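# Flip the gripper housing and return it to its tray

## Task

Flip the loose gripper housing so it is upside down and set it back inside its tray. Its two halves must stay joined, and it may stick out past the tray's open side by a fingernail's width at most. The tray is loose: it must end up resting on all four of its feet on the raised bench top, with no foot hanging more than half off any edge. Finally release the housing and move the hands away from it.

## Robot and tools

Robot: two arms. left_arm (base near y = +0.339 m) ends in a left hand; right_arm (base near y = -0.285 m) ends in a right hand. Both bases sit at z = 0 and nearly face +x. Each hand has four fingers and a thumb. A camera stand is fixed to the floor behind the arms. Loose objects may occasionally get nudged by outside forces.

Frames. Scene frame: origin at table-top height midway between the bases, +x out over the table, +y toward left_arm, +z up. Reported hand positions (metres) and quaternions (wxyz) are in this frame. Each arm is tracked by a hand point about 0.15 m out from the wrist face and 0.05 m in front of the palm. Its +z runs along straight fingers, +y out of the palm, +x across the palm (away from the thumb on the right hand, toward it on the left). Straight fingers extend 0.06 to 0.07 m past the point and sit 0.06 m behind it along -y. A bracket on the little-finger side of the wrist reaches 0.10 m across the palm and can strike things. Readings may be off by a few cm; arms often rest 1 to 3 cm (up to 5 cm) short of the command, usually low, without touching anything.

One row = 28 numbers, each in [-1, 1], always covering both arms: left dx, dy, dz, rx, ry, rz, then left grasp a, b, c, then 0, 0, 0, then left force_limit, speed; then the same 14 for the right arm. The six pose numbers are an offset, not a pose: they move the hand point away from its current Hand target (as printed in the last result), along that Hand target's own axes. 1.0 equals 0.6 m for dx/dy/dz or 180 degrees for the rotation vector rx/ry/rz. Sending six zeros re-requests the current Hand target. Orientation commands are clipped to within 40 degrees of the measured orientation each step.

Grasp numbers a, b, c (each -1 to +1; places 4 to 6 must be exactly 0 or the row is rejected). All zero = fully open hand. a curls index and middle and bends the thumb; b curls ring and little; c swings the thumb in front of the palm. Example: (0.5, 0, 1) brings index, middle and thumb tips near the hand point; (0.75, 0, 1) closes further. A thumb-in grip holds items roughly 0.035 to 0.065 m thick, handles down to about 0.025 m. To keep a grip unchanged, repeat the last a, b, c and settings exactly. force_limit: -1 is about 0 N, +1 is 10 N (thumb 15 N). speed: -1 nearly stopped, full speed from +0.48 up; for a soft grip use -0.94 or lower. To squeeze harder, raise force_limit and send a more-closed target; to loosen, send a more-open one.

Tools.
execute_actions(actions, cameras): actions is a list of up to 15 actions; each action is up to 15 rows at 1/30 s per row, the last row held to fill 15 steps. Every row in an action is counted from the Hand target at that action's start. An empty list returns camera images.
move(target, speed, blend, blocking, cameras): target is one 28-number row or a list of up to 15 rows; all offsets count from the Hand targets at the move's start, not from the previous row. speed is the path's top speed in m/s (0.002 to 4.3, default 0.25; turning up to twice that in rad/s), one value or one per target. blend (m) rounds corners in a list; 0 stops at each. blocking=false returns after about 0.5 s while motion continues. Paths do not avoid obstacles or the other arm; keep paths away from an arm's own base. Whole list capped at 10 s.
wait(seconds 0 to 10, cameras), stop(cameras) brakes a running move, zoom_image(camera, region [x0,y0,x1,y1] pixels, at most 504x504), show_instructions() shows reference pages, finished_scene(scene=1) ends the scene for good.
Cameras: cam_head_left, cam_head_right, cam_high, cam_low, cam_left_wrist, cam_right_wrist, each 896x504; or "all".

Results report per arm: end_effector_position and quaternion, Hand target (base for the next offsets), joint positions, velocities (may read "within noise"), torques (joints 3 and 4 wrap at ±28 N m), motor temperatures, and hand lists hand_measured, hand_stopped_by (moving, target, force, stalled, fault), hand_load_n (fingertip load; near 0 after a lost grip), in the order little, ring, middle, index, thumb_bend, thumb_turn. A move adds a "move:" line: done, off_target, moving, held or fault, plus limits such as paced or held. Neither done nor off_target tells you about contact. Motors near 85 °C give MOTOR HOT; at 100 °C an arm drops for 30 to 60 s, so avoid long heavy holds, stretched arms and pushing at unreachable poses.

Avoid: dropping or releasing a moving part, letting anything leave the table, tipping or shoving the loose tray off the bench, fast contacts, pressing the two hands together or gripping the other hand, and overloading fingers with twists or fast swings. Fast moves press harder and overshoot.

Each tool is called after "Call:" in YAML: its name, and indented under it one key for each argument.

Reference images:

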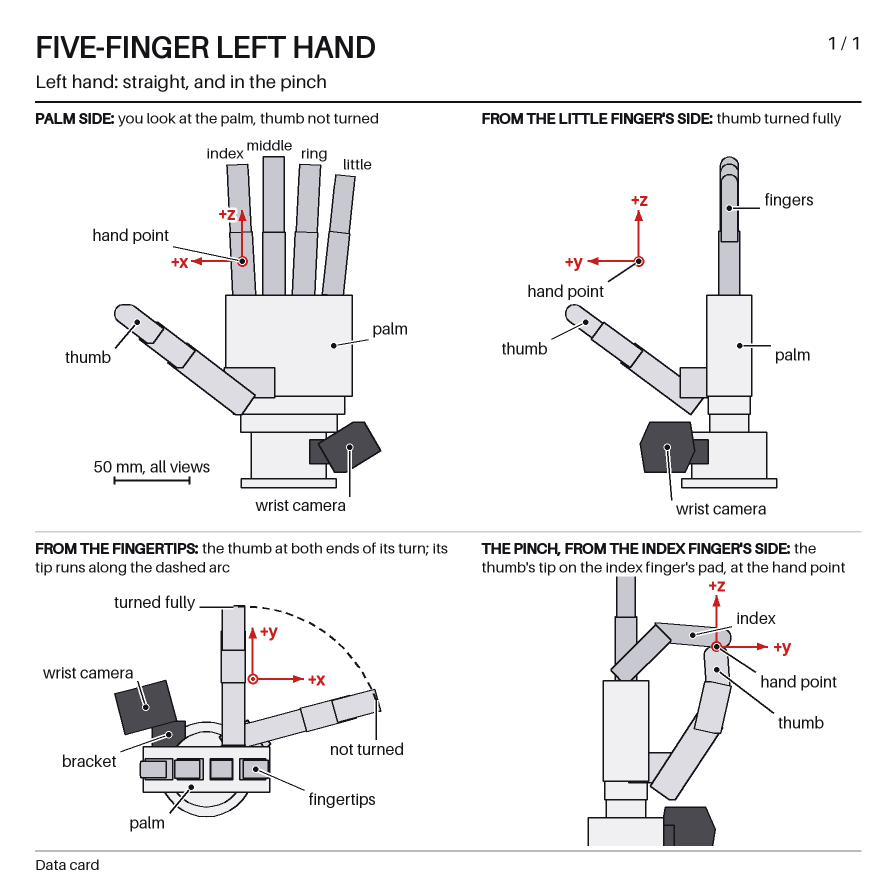

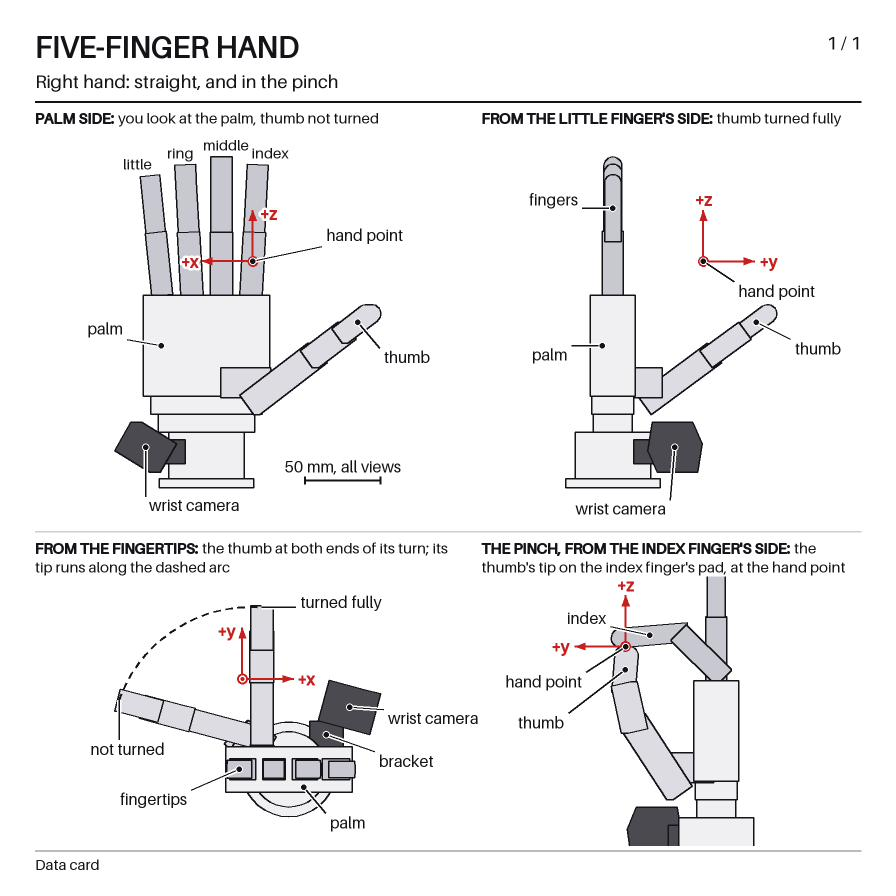

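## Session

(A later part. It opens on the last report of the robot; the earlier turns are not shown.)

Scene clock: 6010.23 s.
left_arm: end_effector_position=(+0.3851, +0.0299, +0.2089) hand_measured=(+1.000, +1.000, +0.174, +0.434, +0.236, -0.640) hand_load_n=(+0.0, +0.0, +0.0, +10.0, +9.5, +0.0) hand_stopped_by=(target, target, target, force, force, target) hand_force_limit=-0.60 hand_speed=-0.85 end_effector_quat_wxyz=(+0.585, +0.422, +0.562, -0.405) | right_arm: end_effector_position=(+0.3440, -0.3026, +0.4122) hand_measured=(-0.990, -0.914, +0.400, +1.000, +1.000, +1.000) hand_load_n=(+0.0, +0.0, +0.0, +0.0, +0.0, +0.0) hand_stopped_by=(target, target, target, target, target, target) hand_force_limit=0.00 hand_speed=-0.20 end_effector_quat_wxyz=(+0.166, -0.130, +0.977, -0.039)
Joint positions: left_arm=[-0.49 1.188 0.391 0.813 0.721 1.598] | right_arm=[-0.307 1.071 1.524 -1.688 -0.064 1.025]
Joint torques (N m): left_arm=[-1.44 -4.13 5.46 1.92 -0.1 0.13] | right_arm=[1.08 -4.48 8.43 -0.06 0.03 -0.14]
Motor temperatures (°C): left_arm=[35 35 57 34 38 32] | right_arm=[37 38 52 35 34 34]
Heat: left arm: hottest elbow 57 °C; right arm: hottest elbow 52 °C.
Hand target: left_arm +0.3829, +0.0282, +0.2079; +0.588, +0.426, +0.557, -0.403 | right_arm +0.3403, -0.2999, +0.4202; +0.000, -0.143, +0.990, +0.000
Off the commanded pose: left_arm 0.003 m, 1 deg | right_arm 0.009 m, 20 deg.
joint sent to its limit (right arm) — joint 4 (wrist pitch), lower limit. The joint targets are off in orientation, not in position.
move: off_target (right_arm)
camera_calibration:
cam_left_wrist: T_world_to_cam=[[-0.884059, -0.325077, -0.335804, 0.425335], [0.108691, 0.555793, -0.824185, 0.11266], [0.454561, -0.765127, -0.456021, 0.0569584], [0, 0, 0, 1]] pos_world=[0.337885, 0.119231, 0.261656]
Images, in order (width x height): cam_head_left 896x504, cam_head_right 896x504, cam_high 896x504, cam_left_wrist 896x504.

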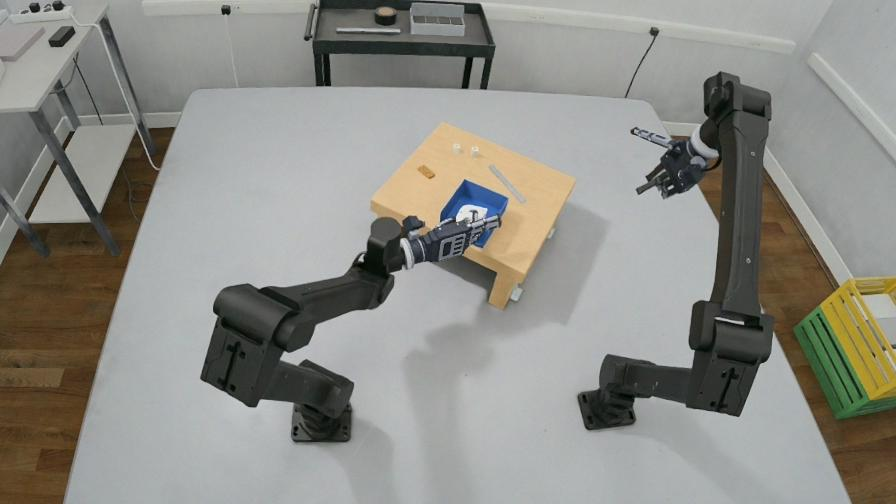

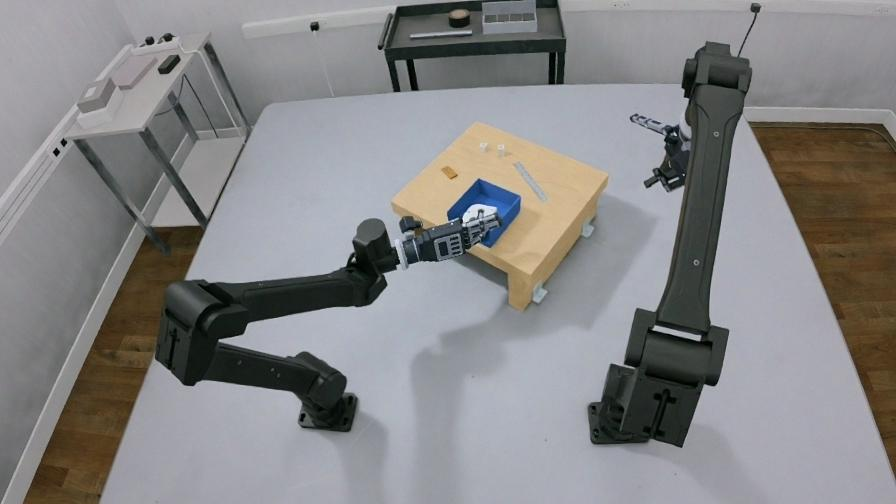

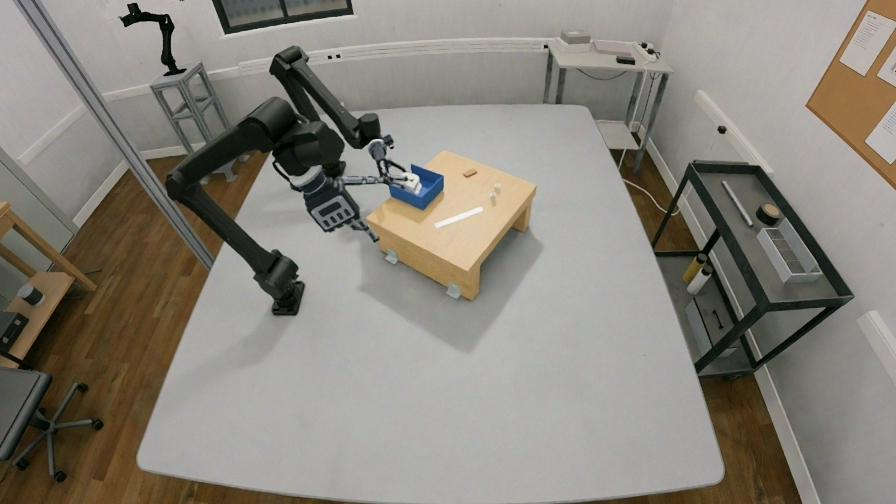

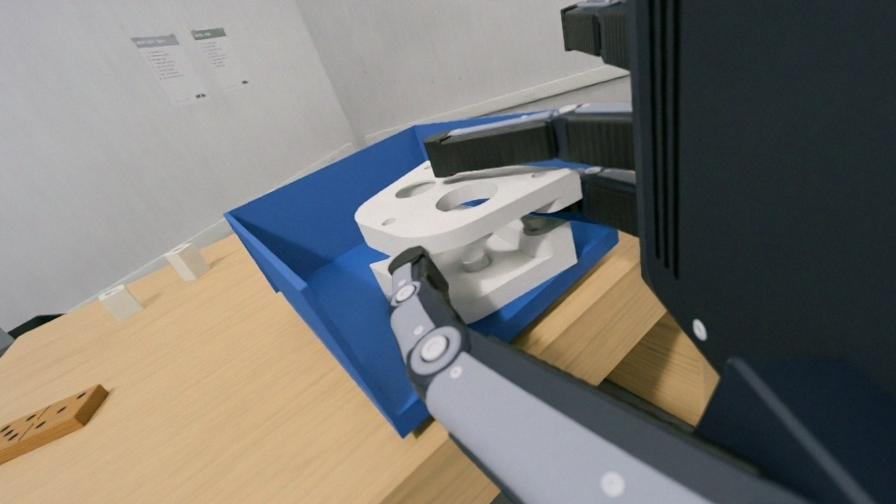

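Call:
move:
  target:
    - [-0.0868,-0.0027,0.0075,0,0,0, 0.6,-1,0.82,0,0,0, -0.6,-0.85, 0,0,0,0,0,0, 0.1,1,-1,0,0,0, 0.0,-0.2]
    - [-0.045,-0.0002,0.002,0,0,0, 0.6,-1,0.82,0,0,0, -0.6,-0.85, 0,0,0,0,0,0, 0.1,1,-1,0,0,0, 0.0,-0.2]
  speed: 0.06
  cameras: ["cam_head_left","cam_head_right","cam_left_wrist"]

Call:
zoom_image:
  camera: "cam_head_left"
  region: [440, 180, 500, 240]

Call:
zoom_image:
  camera: "cam_head_right"
  region: [450, 180, 510, 240]

Call:
zoom_image:
  camera: "cam_left_wrist"
  region: [335, 160, 615, 360]

Scene clock: 6040.40 s.
left_arm: end_effector_position=(+0.3753, +0.0282, +0.2225) hand_measured=(+1.000, +1.000, +0.174, +0.434, +0.236, -0.640) hand_load_n=(+0.0, +0.0, +0.0, +10.0, +9.5, -0.5) hand_stopped_by=(target, target, target, force, force, target) hand_force_limit=-0.60 hand_speed=-0.85 end_effector_quat_wxyz=(+0.575, +0.423, +0.570, -0.408) | right_arm: end_effector_position=(+0.3440, -0.3026, +0.4122) hand_measured=(-0.990, -0.914, +0.400, +1.000, +1.000, +1.000) hand_load_n=(+0.0, +0.0, +0.0, +0.0, +0.0, +0.0) hand_stopped_by=(target, target, target, target, target, target) hand_force_limit=0.00 hand_speed=-0.20 end_effector_quat_wxyz=(+0.166, -0.130, +0.977, -0.039)
Joint positions: left_arm=[-0.509 1.1 0.405 0.687 0.708 1.598] | right_arm=[-0.307 1.071 1.524 -1.688 -0.064 1.025]
Joint torques (N m): left_arm=[-0.5 -3.66 7.47 1.95 0.18 0.13] | right_arm=[1.14 -4.48 8.44 -0.08 0.03 -0.14]
Motor temperatures (°C): left_arm=[35 35 55 34 38 32] | right_arm=[37 38 52 35 34 34]
Heat: left arm: hottest elbow 55 °C; right arm: hottest elbow 52 °C.
Hand target: left_arm +0.3818, +0.0271, +0.2349; +0.588, +0.426, +0.557, -0.403 | right_arm +0.3403, -0.2999, +0.4202; +0.000, -0.143, +0.990, +0.000
Off the commanded pose: left_arm 0.014 m, 2 deg | right_arm 0.009 m, 20 deg.
joint sent to its limit (right arm) — joint 4 (wrist pitch), lower limit. The joint targets are off in orientation, not in position.
move: off_target (left_arm, right_arm)
camera_calibration:
cam_left_wrist: T_world_to_cam=[[-0.892805, -0.315774, -0.321225, 0.420532], [0.094673, 0.565655, -0.81919, 0.129787], [0.440381, -0.761788, -0.475124, 0.0757964], [0, 0, 0, 1]] pos_world=[0.329787, 0.11712, 0.277418]
Images, in order (width x height): cam_head_left 896x504, cam_head_right 896x504, cam_left_wrist 896x504.

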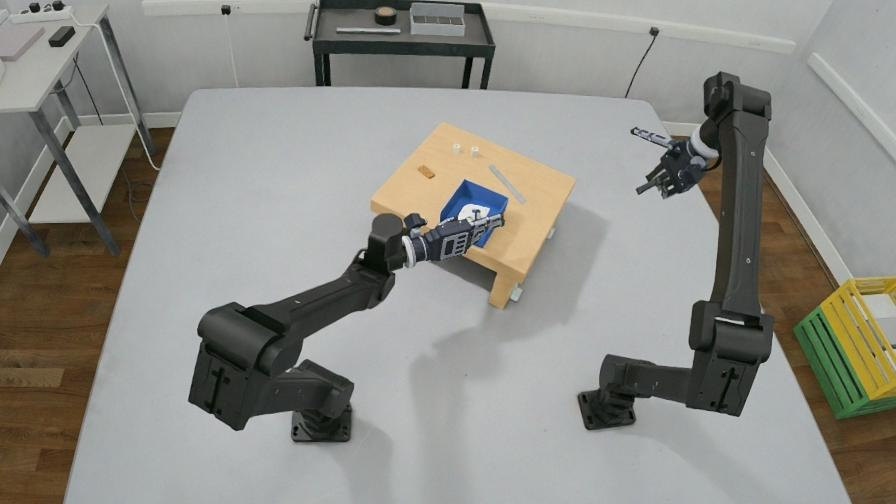

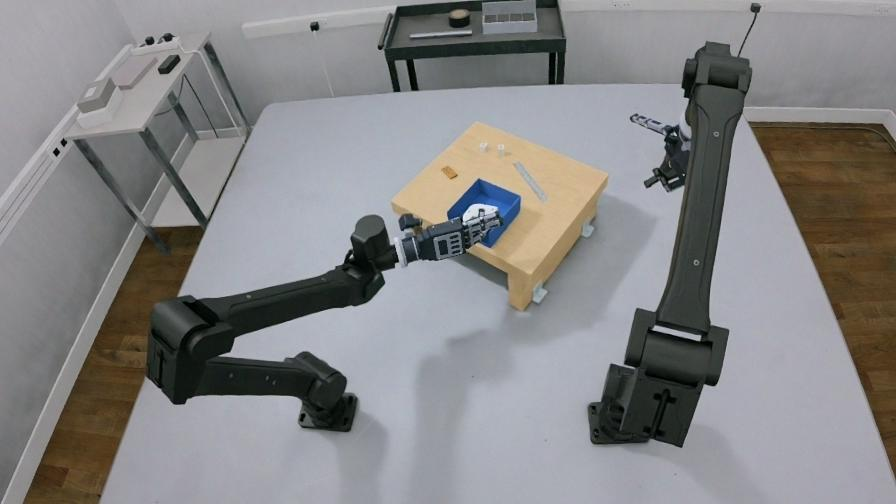

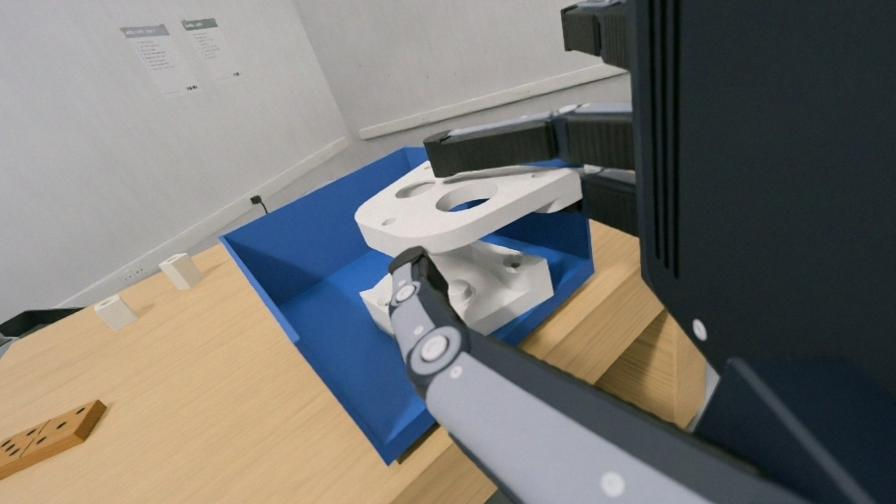

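Scaled by 8.400 from the camera's 896x504 image, which has a finer 1280x720 frame.

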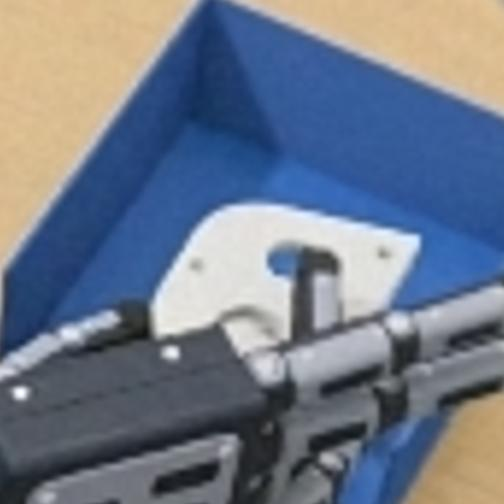

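Scaled by 8.400 from the camera's 896x504 image, which has a finer 1280x720 frame.

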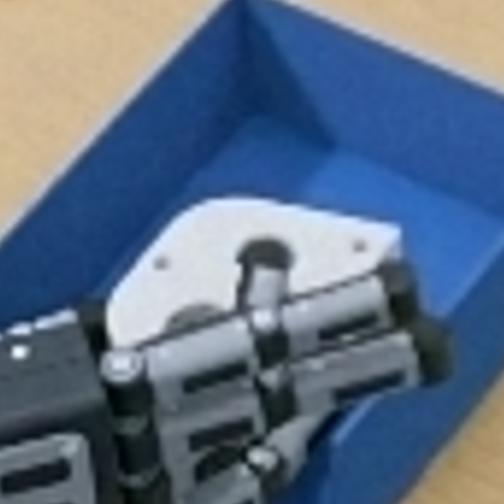

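Scaled by 1.800 from the camera's 896x504 image, which has a finer 1280x720 frame.

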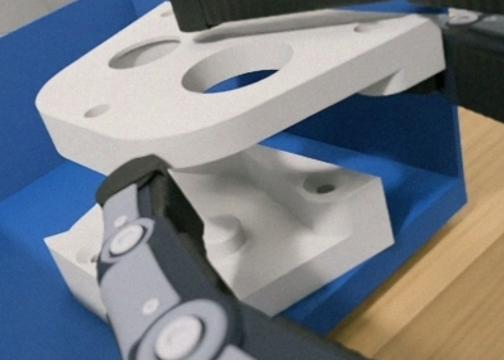

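Call:
move:
  target: [0.0423,-0.004,0.0033,0,0,0, 0.6,-1,0.82,0,0,0, -0.6,-0.85, 0,0,0,0,0,0, 0.1,1,-1,0,0,0, 0.0,-0.2]
  speed: 0.04
  cameras: ["cam_head_left","cam_head_right","cam_left_wrist"]

Call:
zoom_image:
  camera: "cam_head_left"
  region: [440, 180, 500, 240]

Call:
zoom_image:
  camera: "cam_head_right"
  region: [450, 180, 510, 240]

Call:
zoom_image:
  camera: "cam_left_wrist"
  region: [335, 160, 615, 360]

Scene clock: 6058.17 s.
left_arm: end_effector_position=(+0.3821, +0.0244, +0.2103) hand_measured=(+1.000, +1.000, +0.174, +0.434, +0.236, -0.640) hand_load_n=(+0.0, +0.0, +0.0, +10.0, +9.5, +0.0) hand_stopped_by=(target, target, target, force, force, target) hand_force_limit=-0.60 hand_speed=-0.85 end_effector_quat_wxyz=(+0.584, +0.423, +0.561, -0.406) | right_arm: end_effector_position=(+0.3440, -0.3026, +0.4122) hand_measured=(-0.990, -0.914, +0.400, +1.000, +1.000, +1.000) hand_load_n=(+0.0, +0.5, +0.0, +0.0, +0.0, +0.0) hand_stopped_by=(target, target, target, target, target, target) hand_force_limit=0.00 hand_speed=-0.20 end_effector_quat_wxyz=(+0.166, -0.130, +0.977, -0.039)
Joint positions: left_arm=[-0.509 1.185 0.394 0.806 0.707 1.598] | right_arm=[-0.307 1.071 1.524 -1.688 -0.064 1.025]
Joint torques (N m): left_arm=[-0.91 -4.19 5.53 1.92 -0.09 0.14] | right_arm=[1.14 -4.48 8.44 -0.06 0.03 -0.14]
Motor temperatures (°C): left_arm=[35 35 55 34 38 32] | right_arm=[37 38 52 35 34 34]
Heat: left arm: hottest elbow 55 °C; right arm: hottest elbow 52 °C.
Hand target: left_arm +0.3815, +0.0245, +0.2096; +0.588, +0.426, +0.557, -0.403 | right_arm +0.3403, -0.2999, +0.4202; +0.000, -0.143, +0.990, +0.000
Off the commanded pose: left_arm 0.001 m, 1 deg | right_arm 0.009 m, 20 deg.
joint sent to its limit (right arm) — joint 4 (wrist pitch), lower limit. The joint targets are off in orientation, not in position.
move: off_target (right_arm)
camera_calibration:
cam_left_wrist: T_world_to_cam=[[-0.885579, -0.321003, -0.335719, 0.421836], [0.111145, 0.555329, -0.82417, 0.116355], [0.450996, -0.767181, -0.45611, 0.0562178], [0, 0, 0, 1]] pos_world=[0.335282, 0.113924, 0.263156]
Images, in order (width x height): cam_head_left 896x504, cam_head_right 896x504, cam_left_wrist 896x504.

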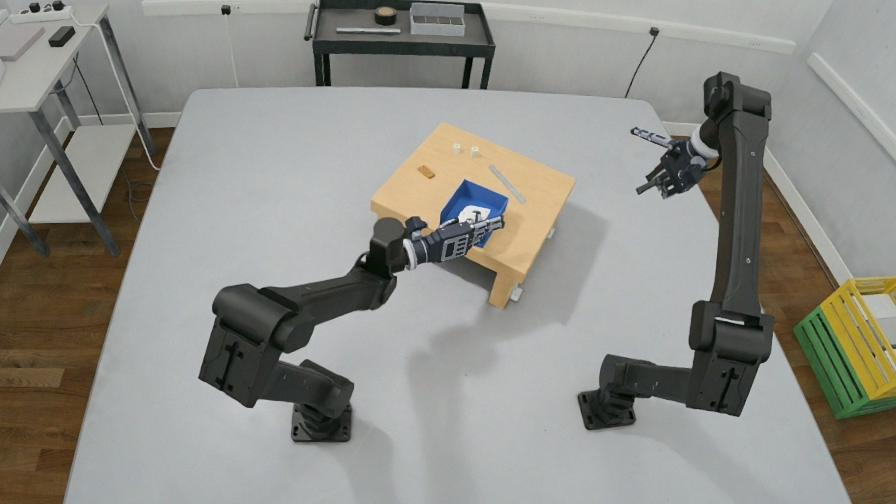

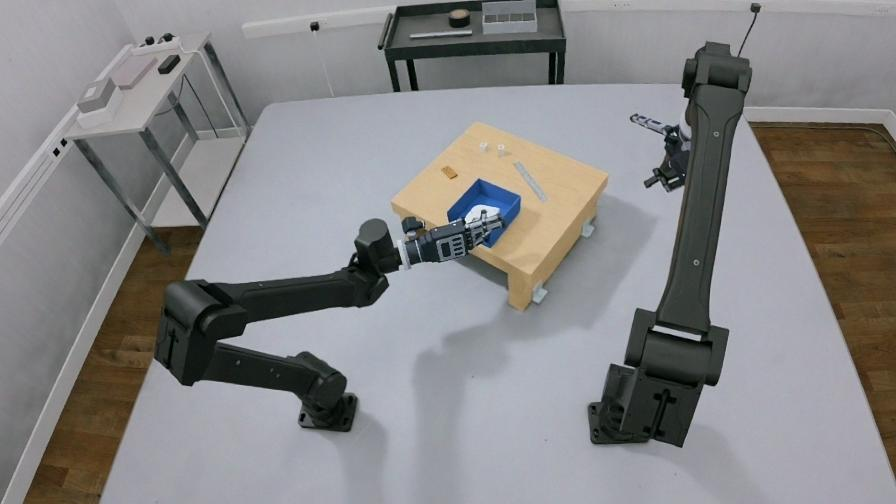

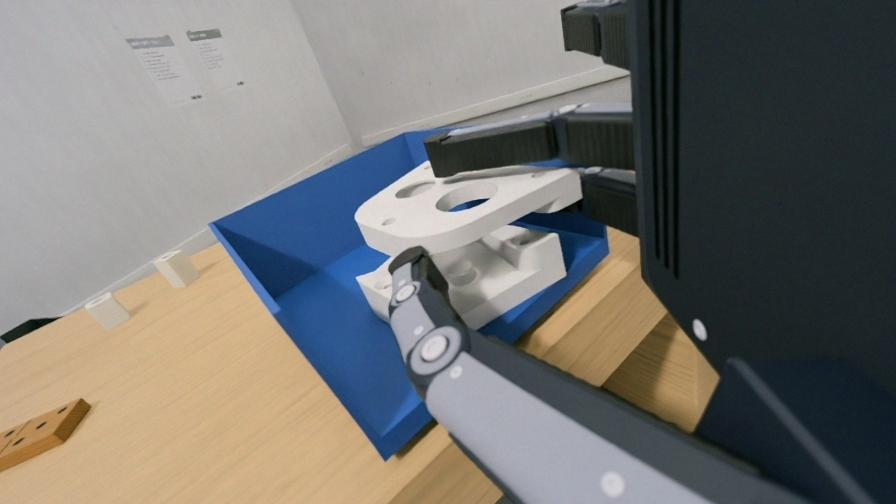

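Scaled by 8.400 from the camera's 896x504 image, which has a finer 1280x720 frame.

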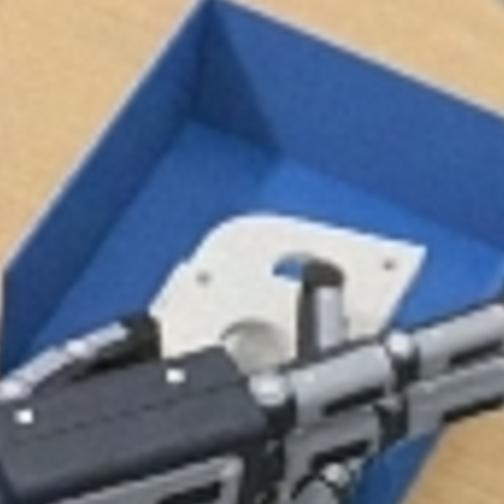

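Scaled by 8.400 from the camera's 896x504 image, which has a finer 1280x720 frame.

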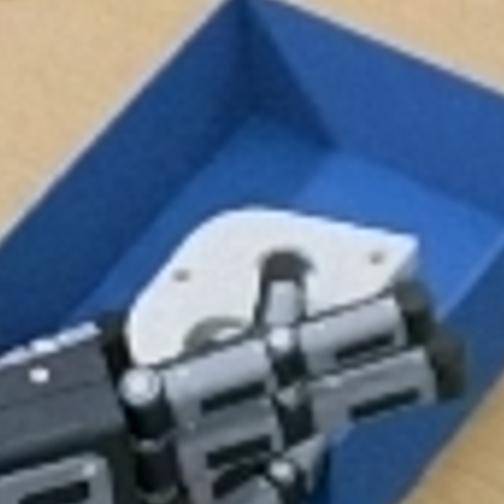

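Scaled by 1.800 from the camera's 896x504 image, which has a finer 1280x720 frame.

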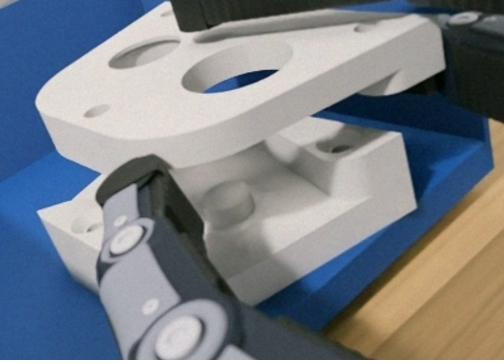

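Call:
move:
  target:
    - [-0.0332,0.0048,-0.0038,0,0,0, 0.6,-1,0.82,0,0,0, -0.6,-0.85, 0,0,0,0,0,0, 0.1,1,-1,0,0,0, 0.0,-0.2]
    - [0.0002,0.0032,-0.0043,0,0,0, 0.6,-1,0.82,0,0,0, -0.6,-0.85, 0,0,0,0,0,0, 0.1,1,-1,0,0,0, 0.0,-0.2]
  speed: 0.04
  cameras: ["cam_head_left","cam_head_right","cam_left_wrist"]

Call:
zoom_image:
  camera: "cam_head_left"
  region: [440, 180, 500, 240]

Call:
zoom_image:
  camera: "cam_head_right"
  region: [450, 180, 510, 240]

Call:
zoom_image:
  camera: "cam_left_wrist"
  region: [335, 160, 615, 360]

Scene clock: 6078.23 s.
left_arm: end_effector_position=(+0.3816, +0.0244, +0.2111) hand_measured=(+1.000, +1.000, +0.174, +0.434, +0.236, -0.640) hand_load_n=(+0.0, +0.0, +0.0, +10.0, +9.0, +0.0) hand_stopped_by=(target, target, target, force, force, target) hand_force_limit=-0.60 hand_speed=-0.85 end_effector_quat_wxyz=(+0.584, +0.424, +0.560, -0.407) | right_arm: end_effector_position=(+0.3440, -0.3026, +0.4122) hand_measured=(-0.990, -0.914, +0.400, +1.000, +1.000, +1.000) hand_load_n=(+0.0, +0.0, +0.0, +0.0, +0.0, +0.0) hand_stopped_by=(target, target, target, target, target, target) hand_force_limit=0.00 hand_speed=-0.20 end_effector_quat_wxyz=(+0.166, -0.130, +0.977, -0.039)
Joint positions: left_arm=[-0.508 1.183 0.394 0.806 0.711 1.598] | right_arm=[-0.307 1.071 1.524 -1.688 -0.064 1.025]
Joint torques (N m): left_arm=[-0.38 -4.13 5.42 1.95 0.16 0.13] | right_arm=[1.08 -4.48 8.44 -0.06 0.03 -0.14]
Heat: left arm: hottest elbow 54 °C; right arm: hottest elbow 52 °C.
Hand target: left_arm +0.3826, +0.0275, +0.2094; +0.588, +0.426, +0.557, -0.403 | right_arm +0.3403, -0.2999, +0.4202; +0.000, -0.143, +0.990, +0.000
Off the commanded pose: left_arm 0.004 m, 1 deg | right_arm 0.009 m, 20 deg.
joint sent to its limit (right arm) — joint 4 (wrist pitch), lower limit. The joint targets are off in orientation, not in position.
move: off_target (right_arm)
camera_calibration:
cam_left_wrist: T_world_to_cam=[[-0.886115, -0.318512, -0.336675, 0.421981], [0.113929, 0.554441, -0.824388, 0.116002], [0.449244, -0.76886, -0.455011, 0.0572675], [0, 0, 0, 1]] pos_world=[0.33498, 0.11412, 0.263758]
Images, in order (width x height): cam_head_left 896x504, cam_head_right 896x504, cam_left_wrist 896x504.

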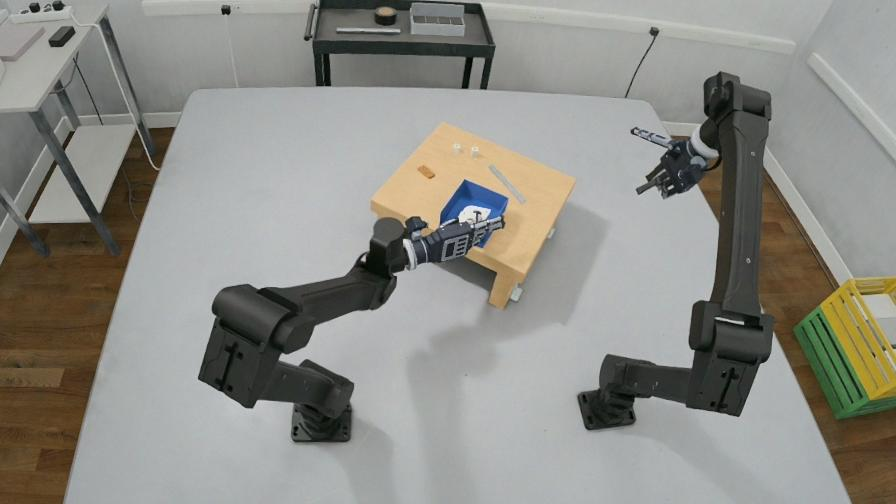

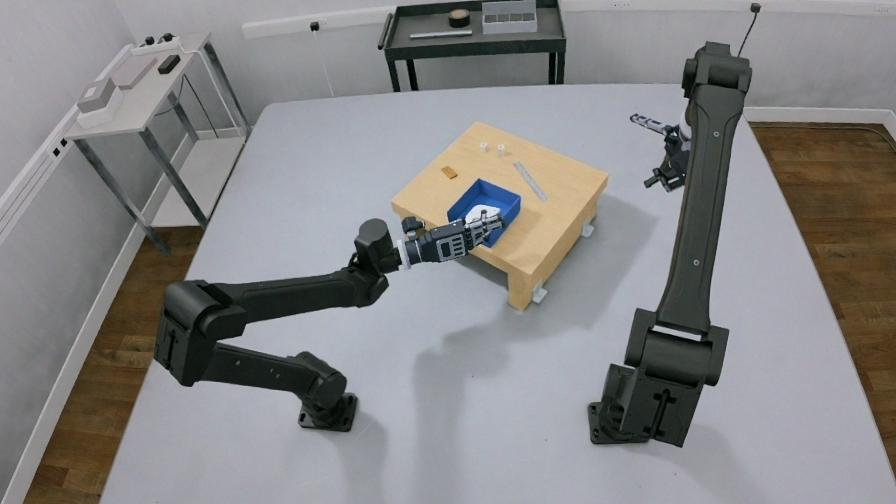

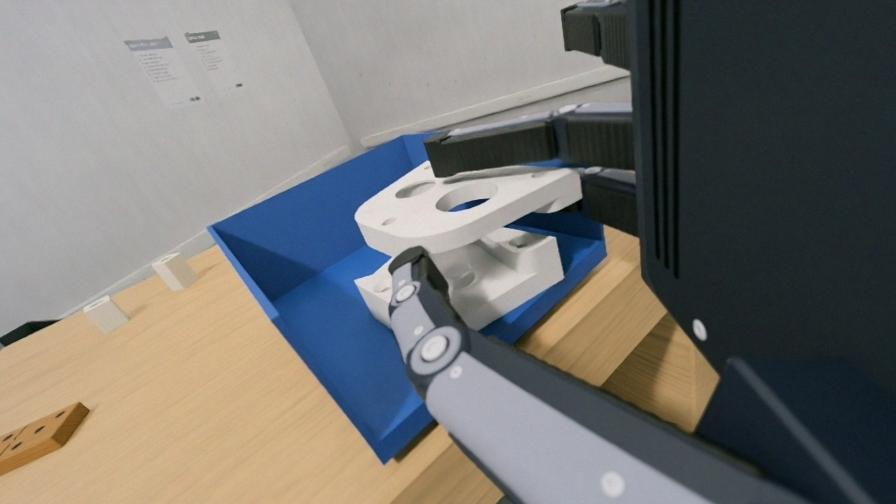

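Scaled by 8.400 from the camera's 896x504 image, which has a finer 1280x720 frame.

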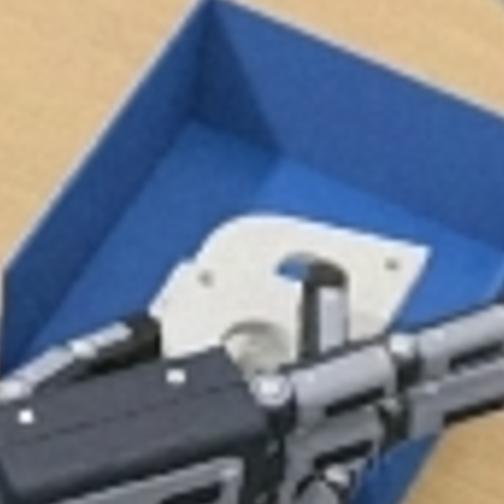

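Scaled by 8.400 from the camera's 896x504 image, which has a finer 1280x720 frame.

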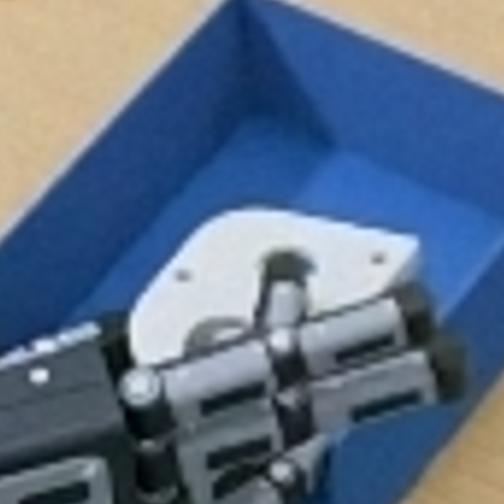

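Scaled by 1.800 from the camera's 896x504 image, which has a finer 1280x720 frame.

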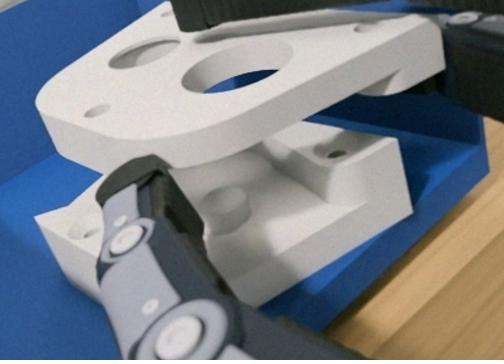

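Call:
move:
  target:
    - [-0.026,-0.0025,0.0123,0,0,0, 0.6,-1,0.82,0,0,0, -0.6,-0.85, 0,0,0,0,0,0, 0.1,1,-1,0,0,0, 0.0,-0.2]
    - [-0.026,0.0012,0.001,0,0,0, 0.6,-1,0.82,0,0,0, -0.6,-0.85, 0,0,0,0,0,0, 0.1,1,-1,0,0,0, 0.0,-0.2]
    - [0,-0.0002,0.0005,0,0,0, 0.6,-1,0.82,0,0,0, -0.6,-0.85, 0,0,0,0,0,0, 0.1,1,-1,0,0,0, 0.0,-0.2]
  speed: 0.04
  cameras: ["cam_head_left","cam_head_right","cam_left_wrist"]

Call:
zoom_image:
  camera: "cam_head_left"
  region: [440, 180, 500, 240]

Call:
zoom_image:
  camera: "cam_head_right"
  region: [450, 180, 510, 240]

Call:
zoom_image:
  camera: "cam_left_wrist"
  region: [335, 160, 615, 360]

Scene clock: 6096.77 s.
left_arm: end_effector_position=(+0.3816, +0.0242, +0.2109) hand_measured=(+1.000, +1.000, +0.174, +0.434, +0.236, -0.640) hand_load_n=(+0.0, +0.0, +0.0, +10.0, +9.5, +0.0) hand_stopped_by=(target, target, target, force, force, target) hand_force_limit=-0.60 hand_speed=-0.85 end_effector_quat_wxyz=(+0.584, +0.424, +0.560, -0.407) | right_arm: end_effector_position=(+0.3440, -0.3026, +0.4122) hand_measured=(-0.990, -0.914, +0.400, +1.000, +1.000, +1.000) hand_load_n=(+0.0, +0.0, +0.0, +0.0, +0.0, -0.5) hand_stopped_by=(target, target, target, target, target, target) hand_force_limit=0.00 hand_speed=-0.20 end_effector_quat_wxyz=(+0.166, -0.130, +0.977, -0.039)
Joint positions: left_arm=[-0.508 1.183 0.394 0.806 0.71 1.598] | right_arm=[-0.307 1.071 1.524 -1.688 -0.064 1.025]
Joint torques (N m): left_arm=[-0.32 -4.13 5.45 2 0.16 0.14] | right_arm=[1.14 -4.48 8.43 -0.06 0.03 -0.14]
Heat: left arm: hottest elbow 54 °C; right arm: hottest elbow 52 °C.
Hand target: left_arm +0.3826, +0.0272, +0.2095; +0.588, +0.426, +0.557, -0.403 | right_arm +0.3403, -0.2999, +0.4202; +0.000, -0.143, +0.990, +0.000
Off the commanded pose: left_arm 0.003 m, 1 deg | right_arm 0.009 m, 20 deg.
joint sent to its limit (right arm) — joint 4 (wrist pitch), lower limit. The joint targets are off in orientation, not in position.
move: off_target (right_arm)
camera_calibration:
cam_left_wrist: T_world_to_cam=[[-0.886097, -0.318829, -0.336424, 0.421847], [0.113418, 0.554619, -0.824339, 0.116168], [0.44941, -0.7686, -0.455285, 0.0570552], [0, 0, 0, 1]] pos_world=[0.334981, 0.113921, 0.263658]
Images, in order (width x height): cam_head_left 896x504, cam_head_right 896x504, cam_left_wrist 896x504.

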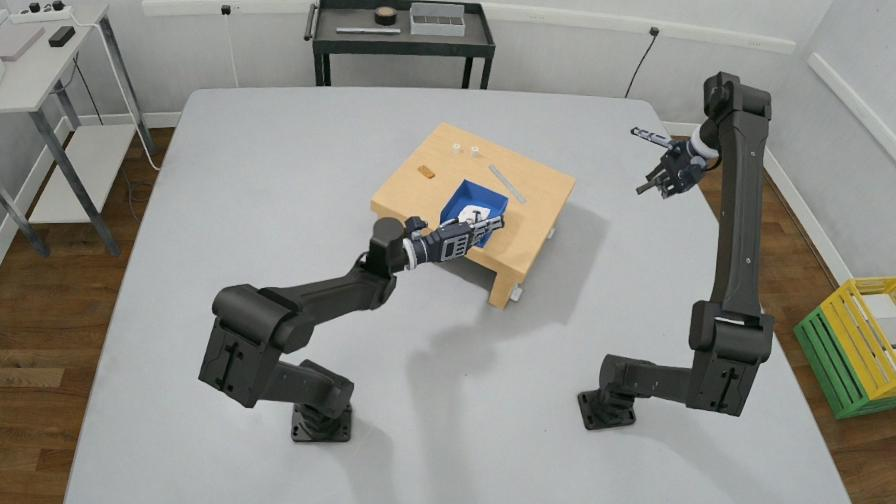

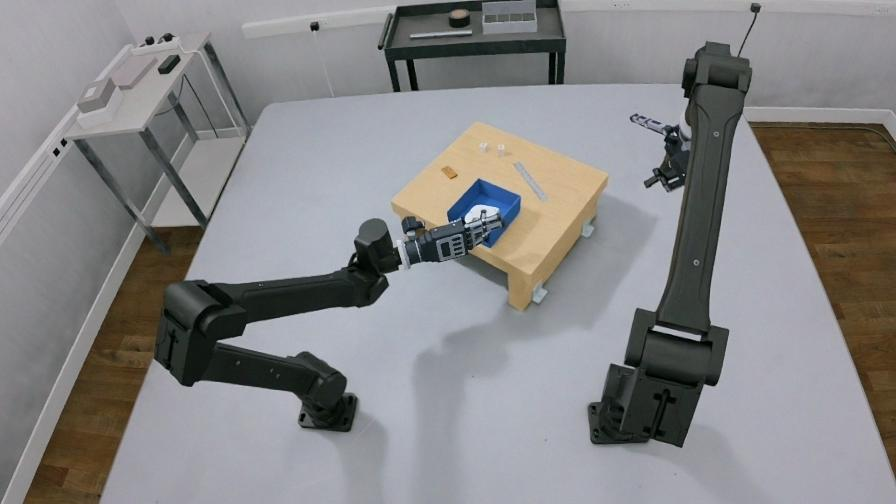

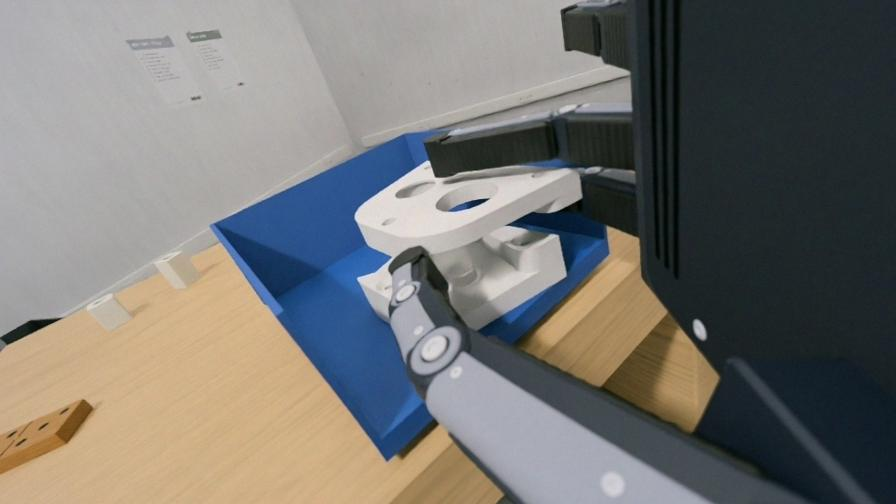

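Scaled by 8.400 from the camera's 896x504 image, which has a finer 1280x720 frame.

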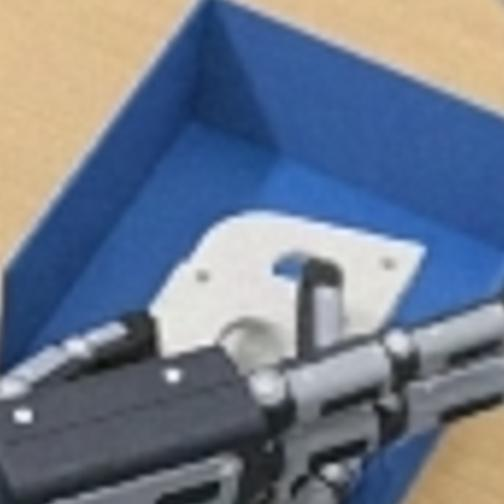

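Scaled by 8.400 from the camera's 896x504 image, which has a finer 1280x720 frame.

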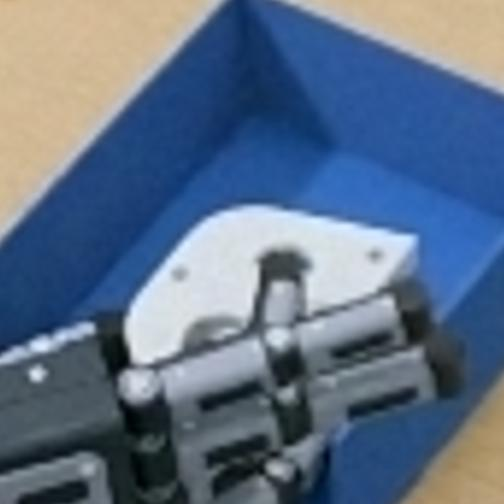

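Scaled by 1.800 from the camera's 896x504 image, which has a finer 1280x720 frame.

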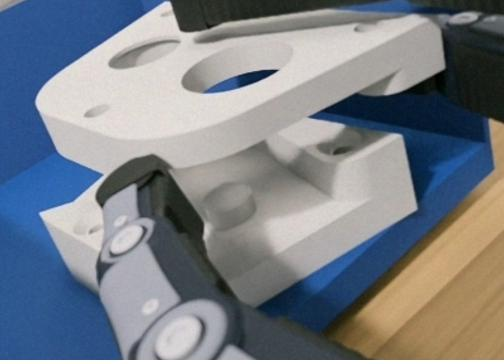

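Call:
move:
  target:
    - [-0.0673,0.0073,-0.0103,0,0,0, 0.6,-1,0.82,0,0,0, -0.6,-0.85, 0,0,0,0,0,0, 0.1,1,-1,0,0,0, 0.0,-0.2]
    - [-0.0673,0.0035,0.0012,0,0,0, 0.6,-1,0.82,0,0,0, -0.6,-0.85, 0,0,0,0,0,0, 0.1,1,-1,0,0,0, 0.0,-0.2]
    - [0,0,0,0,0,0, 0.6,-1,0.82,0,0,0, -0.6,-0.85, 0,0,0,0,0,0, 0.1,1,-1,0,0,0, 0.0,-0.2]
  speed: 0.06
  cameras: ["cam_head_left","cam_head_right","cam_left_wrist"]

Call:
zoom_image:
  camera: "cam_head_left"
  region: [440, 180, 500, 240]

Call:
zoom_image:
  camera: "cam_head_right"
  region: [450, 180, 510, 240]

Call:
zoom_image:
  camera: "cam_left_wrist"
  region: [335, 160, 615, 360]

Scene clock: 6113.97 s.
left_arm: end_effector_position=(+0.3850, +0.0286, +0.2105) hand_measured=(+1.000, +1.000, +0.174, +0.434, +0.236, -0.640) hand_load_n=(+0.0, +0.0, +0.0, +10.0, +9.5, -0.5) hand_stopped_by=(target, target, target, force, force, target) hand_force_limit=-0.60 hand_speed=-0.85 end_effector_quat_wxyz=(+0.585, +0.422, +0.562, -0.405) | right_arm: end_effector_position=(+0.3440, -0.3026, +0.4122) hand_measured=(-0.990, -0.914, +0.400, +1.000, +1.000, +1.000) hand_load_n=(+0.0, +0.0, +0.0, +0.0, +0.0, +0.0) hand_stopped_by=(target, target, target, target, target, target) hand_force_limit=0.00 hand_speed=-0.20 end_effector_quat_wxyz=(+0.166, -0.130, +0.977, -0.039)
Joint positions: left_arm=[-0.494 1.184 0.394 0.806 0.717 1.598] | right_arm=[-0.307 1.071 1.524 -1.688 -0.064 1.025]
Joint torques (N m): left_arm=[-1.38 -4.13 5.42 1.98 -0.07 0.13] | right_arm=[1.14 -4.48 8.44 -0.06 0.03 -0.14]
Heat: left arm: hottest elbow 54 °C; right arm: hottest elbow 52 °C.
Hand target: left_arm +0.3825, +0.0271, +0.2094; +0.588, +0.426, +0.557, -0.403 | right_arm +0.3403, -0.2999, +0.4202; +0.000, -0.143, +0.990, +0.000
Off the commanded pose: left_arm 0.003 m, 1 deg | right_arm 0.009 m, 20 deg.
joint sent to its limit (right arm) — joint 4 (wrist pitch), lower limit. The joint targets are off in orientation, not in position.
move: off_target (right_arm)
camera_calibration:
cam_left_wrist: T_world_to_cam=[[-0.88385, -0.325407, -0.336034, 0.425391], [0.108684, 0.555857, -0.824143, 0.114696], [0.454968, -0.76494, -0.455928, 0.0565552], [0, 0, 0, 1]] pos_world=[0.337785, 0.117932, 0.263257]
Images, in order (width x height): cam_head_left 896x504, cam_head_right 896x504, cam_left_wrist 896x504.

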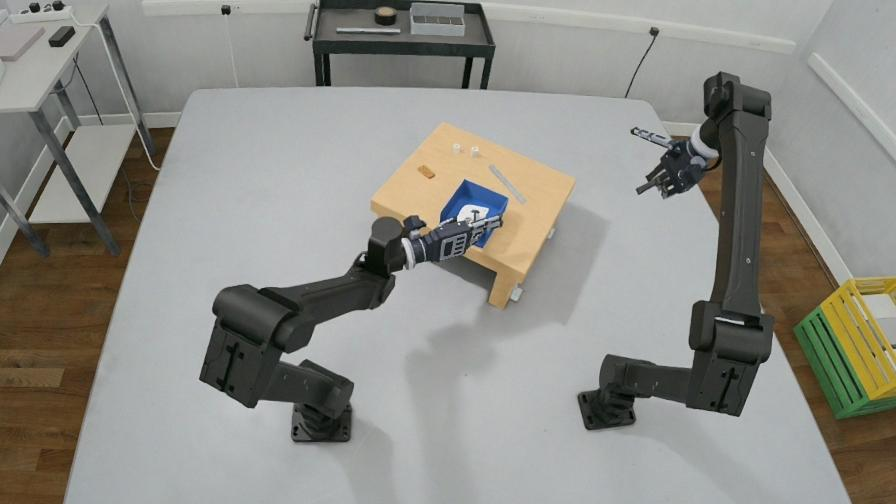

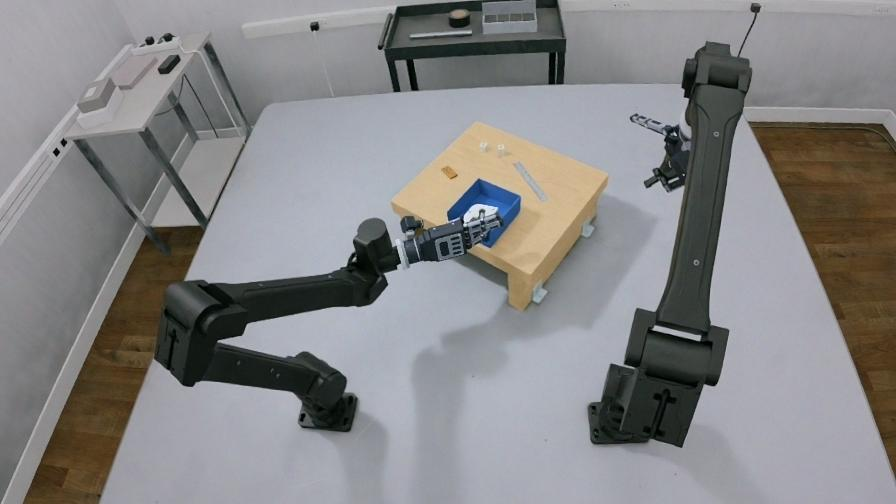

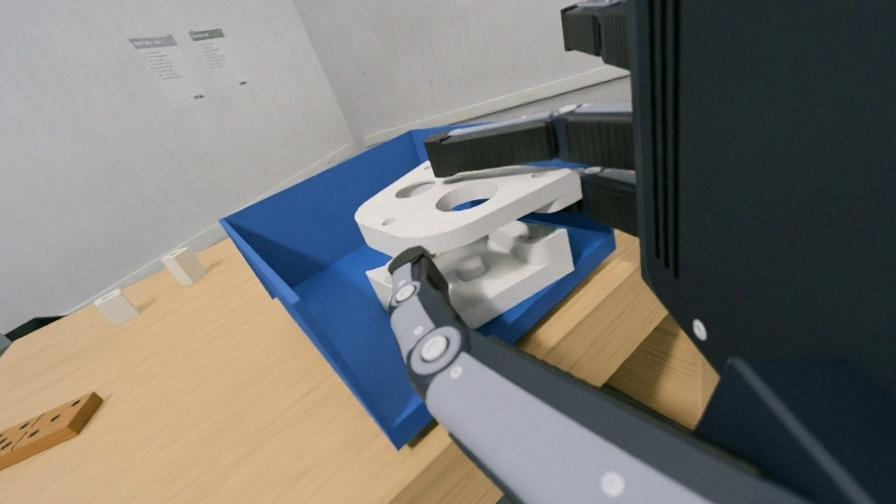

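Scaled by 8.400 from the camera's 896x504 image, which has a finer 1280x720 frame.

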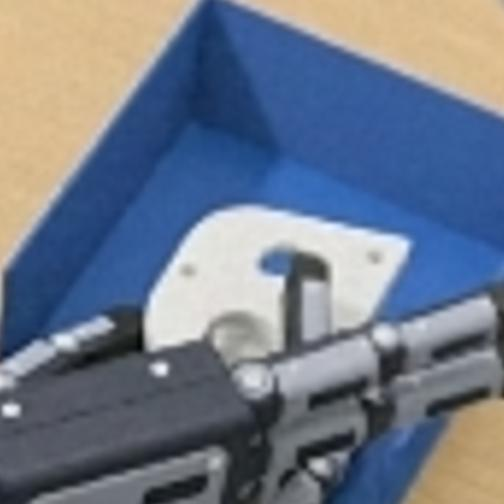

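Scaled by 8.400 from the camera's 896x504 image, which has a finer 1280x720 frame.

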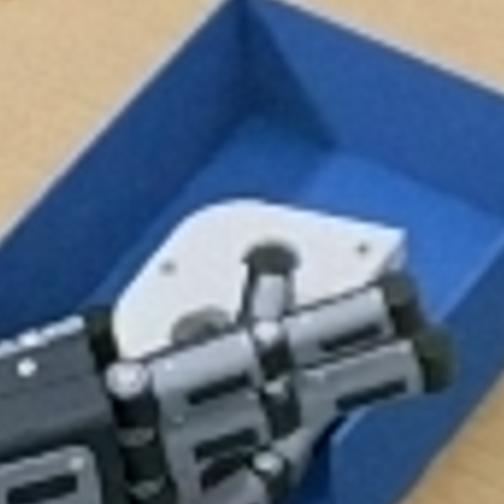

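Scaled by 1.800 from the camera's 896x504 image, which has a finer 1280x720 frame.

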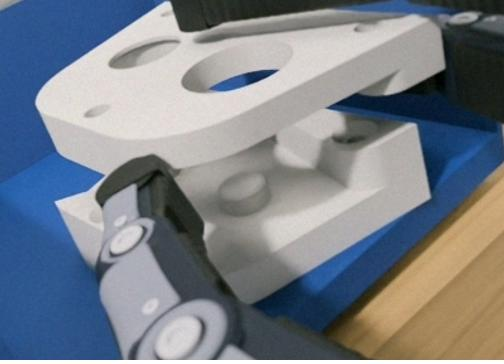

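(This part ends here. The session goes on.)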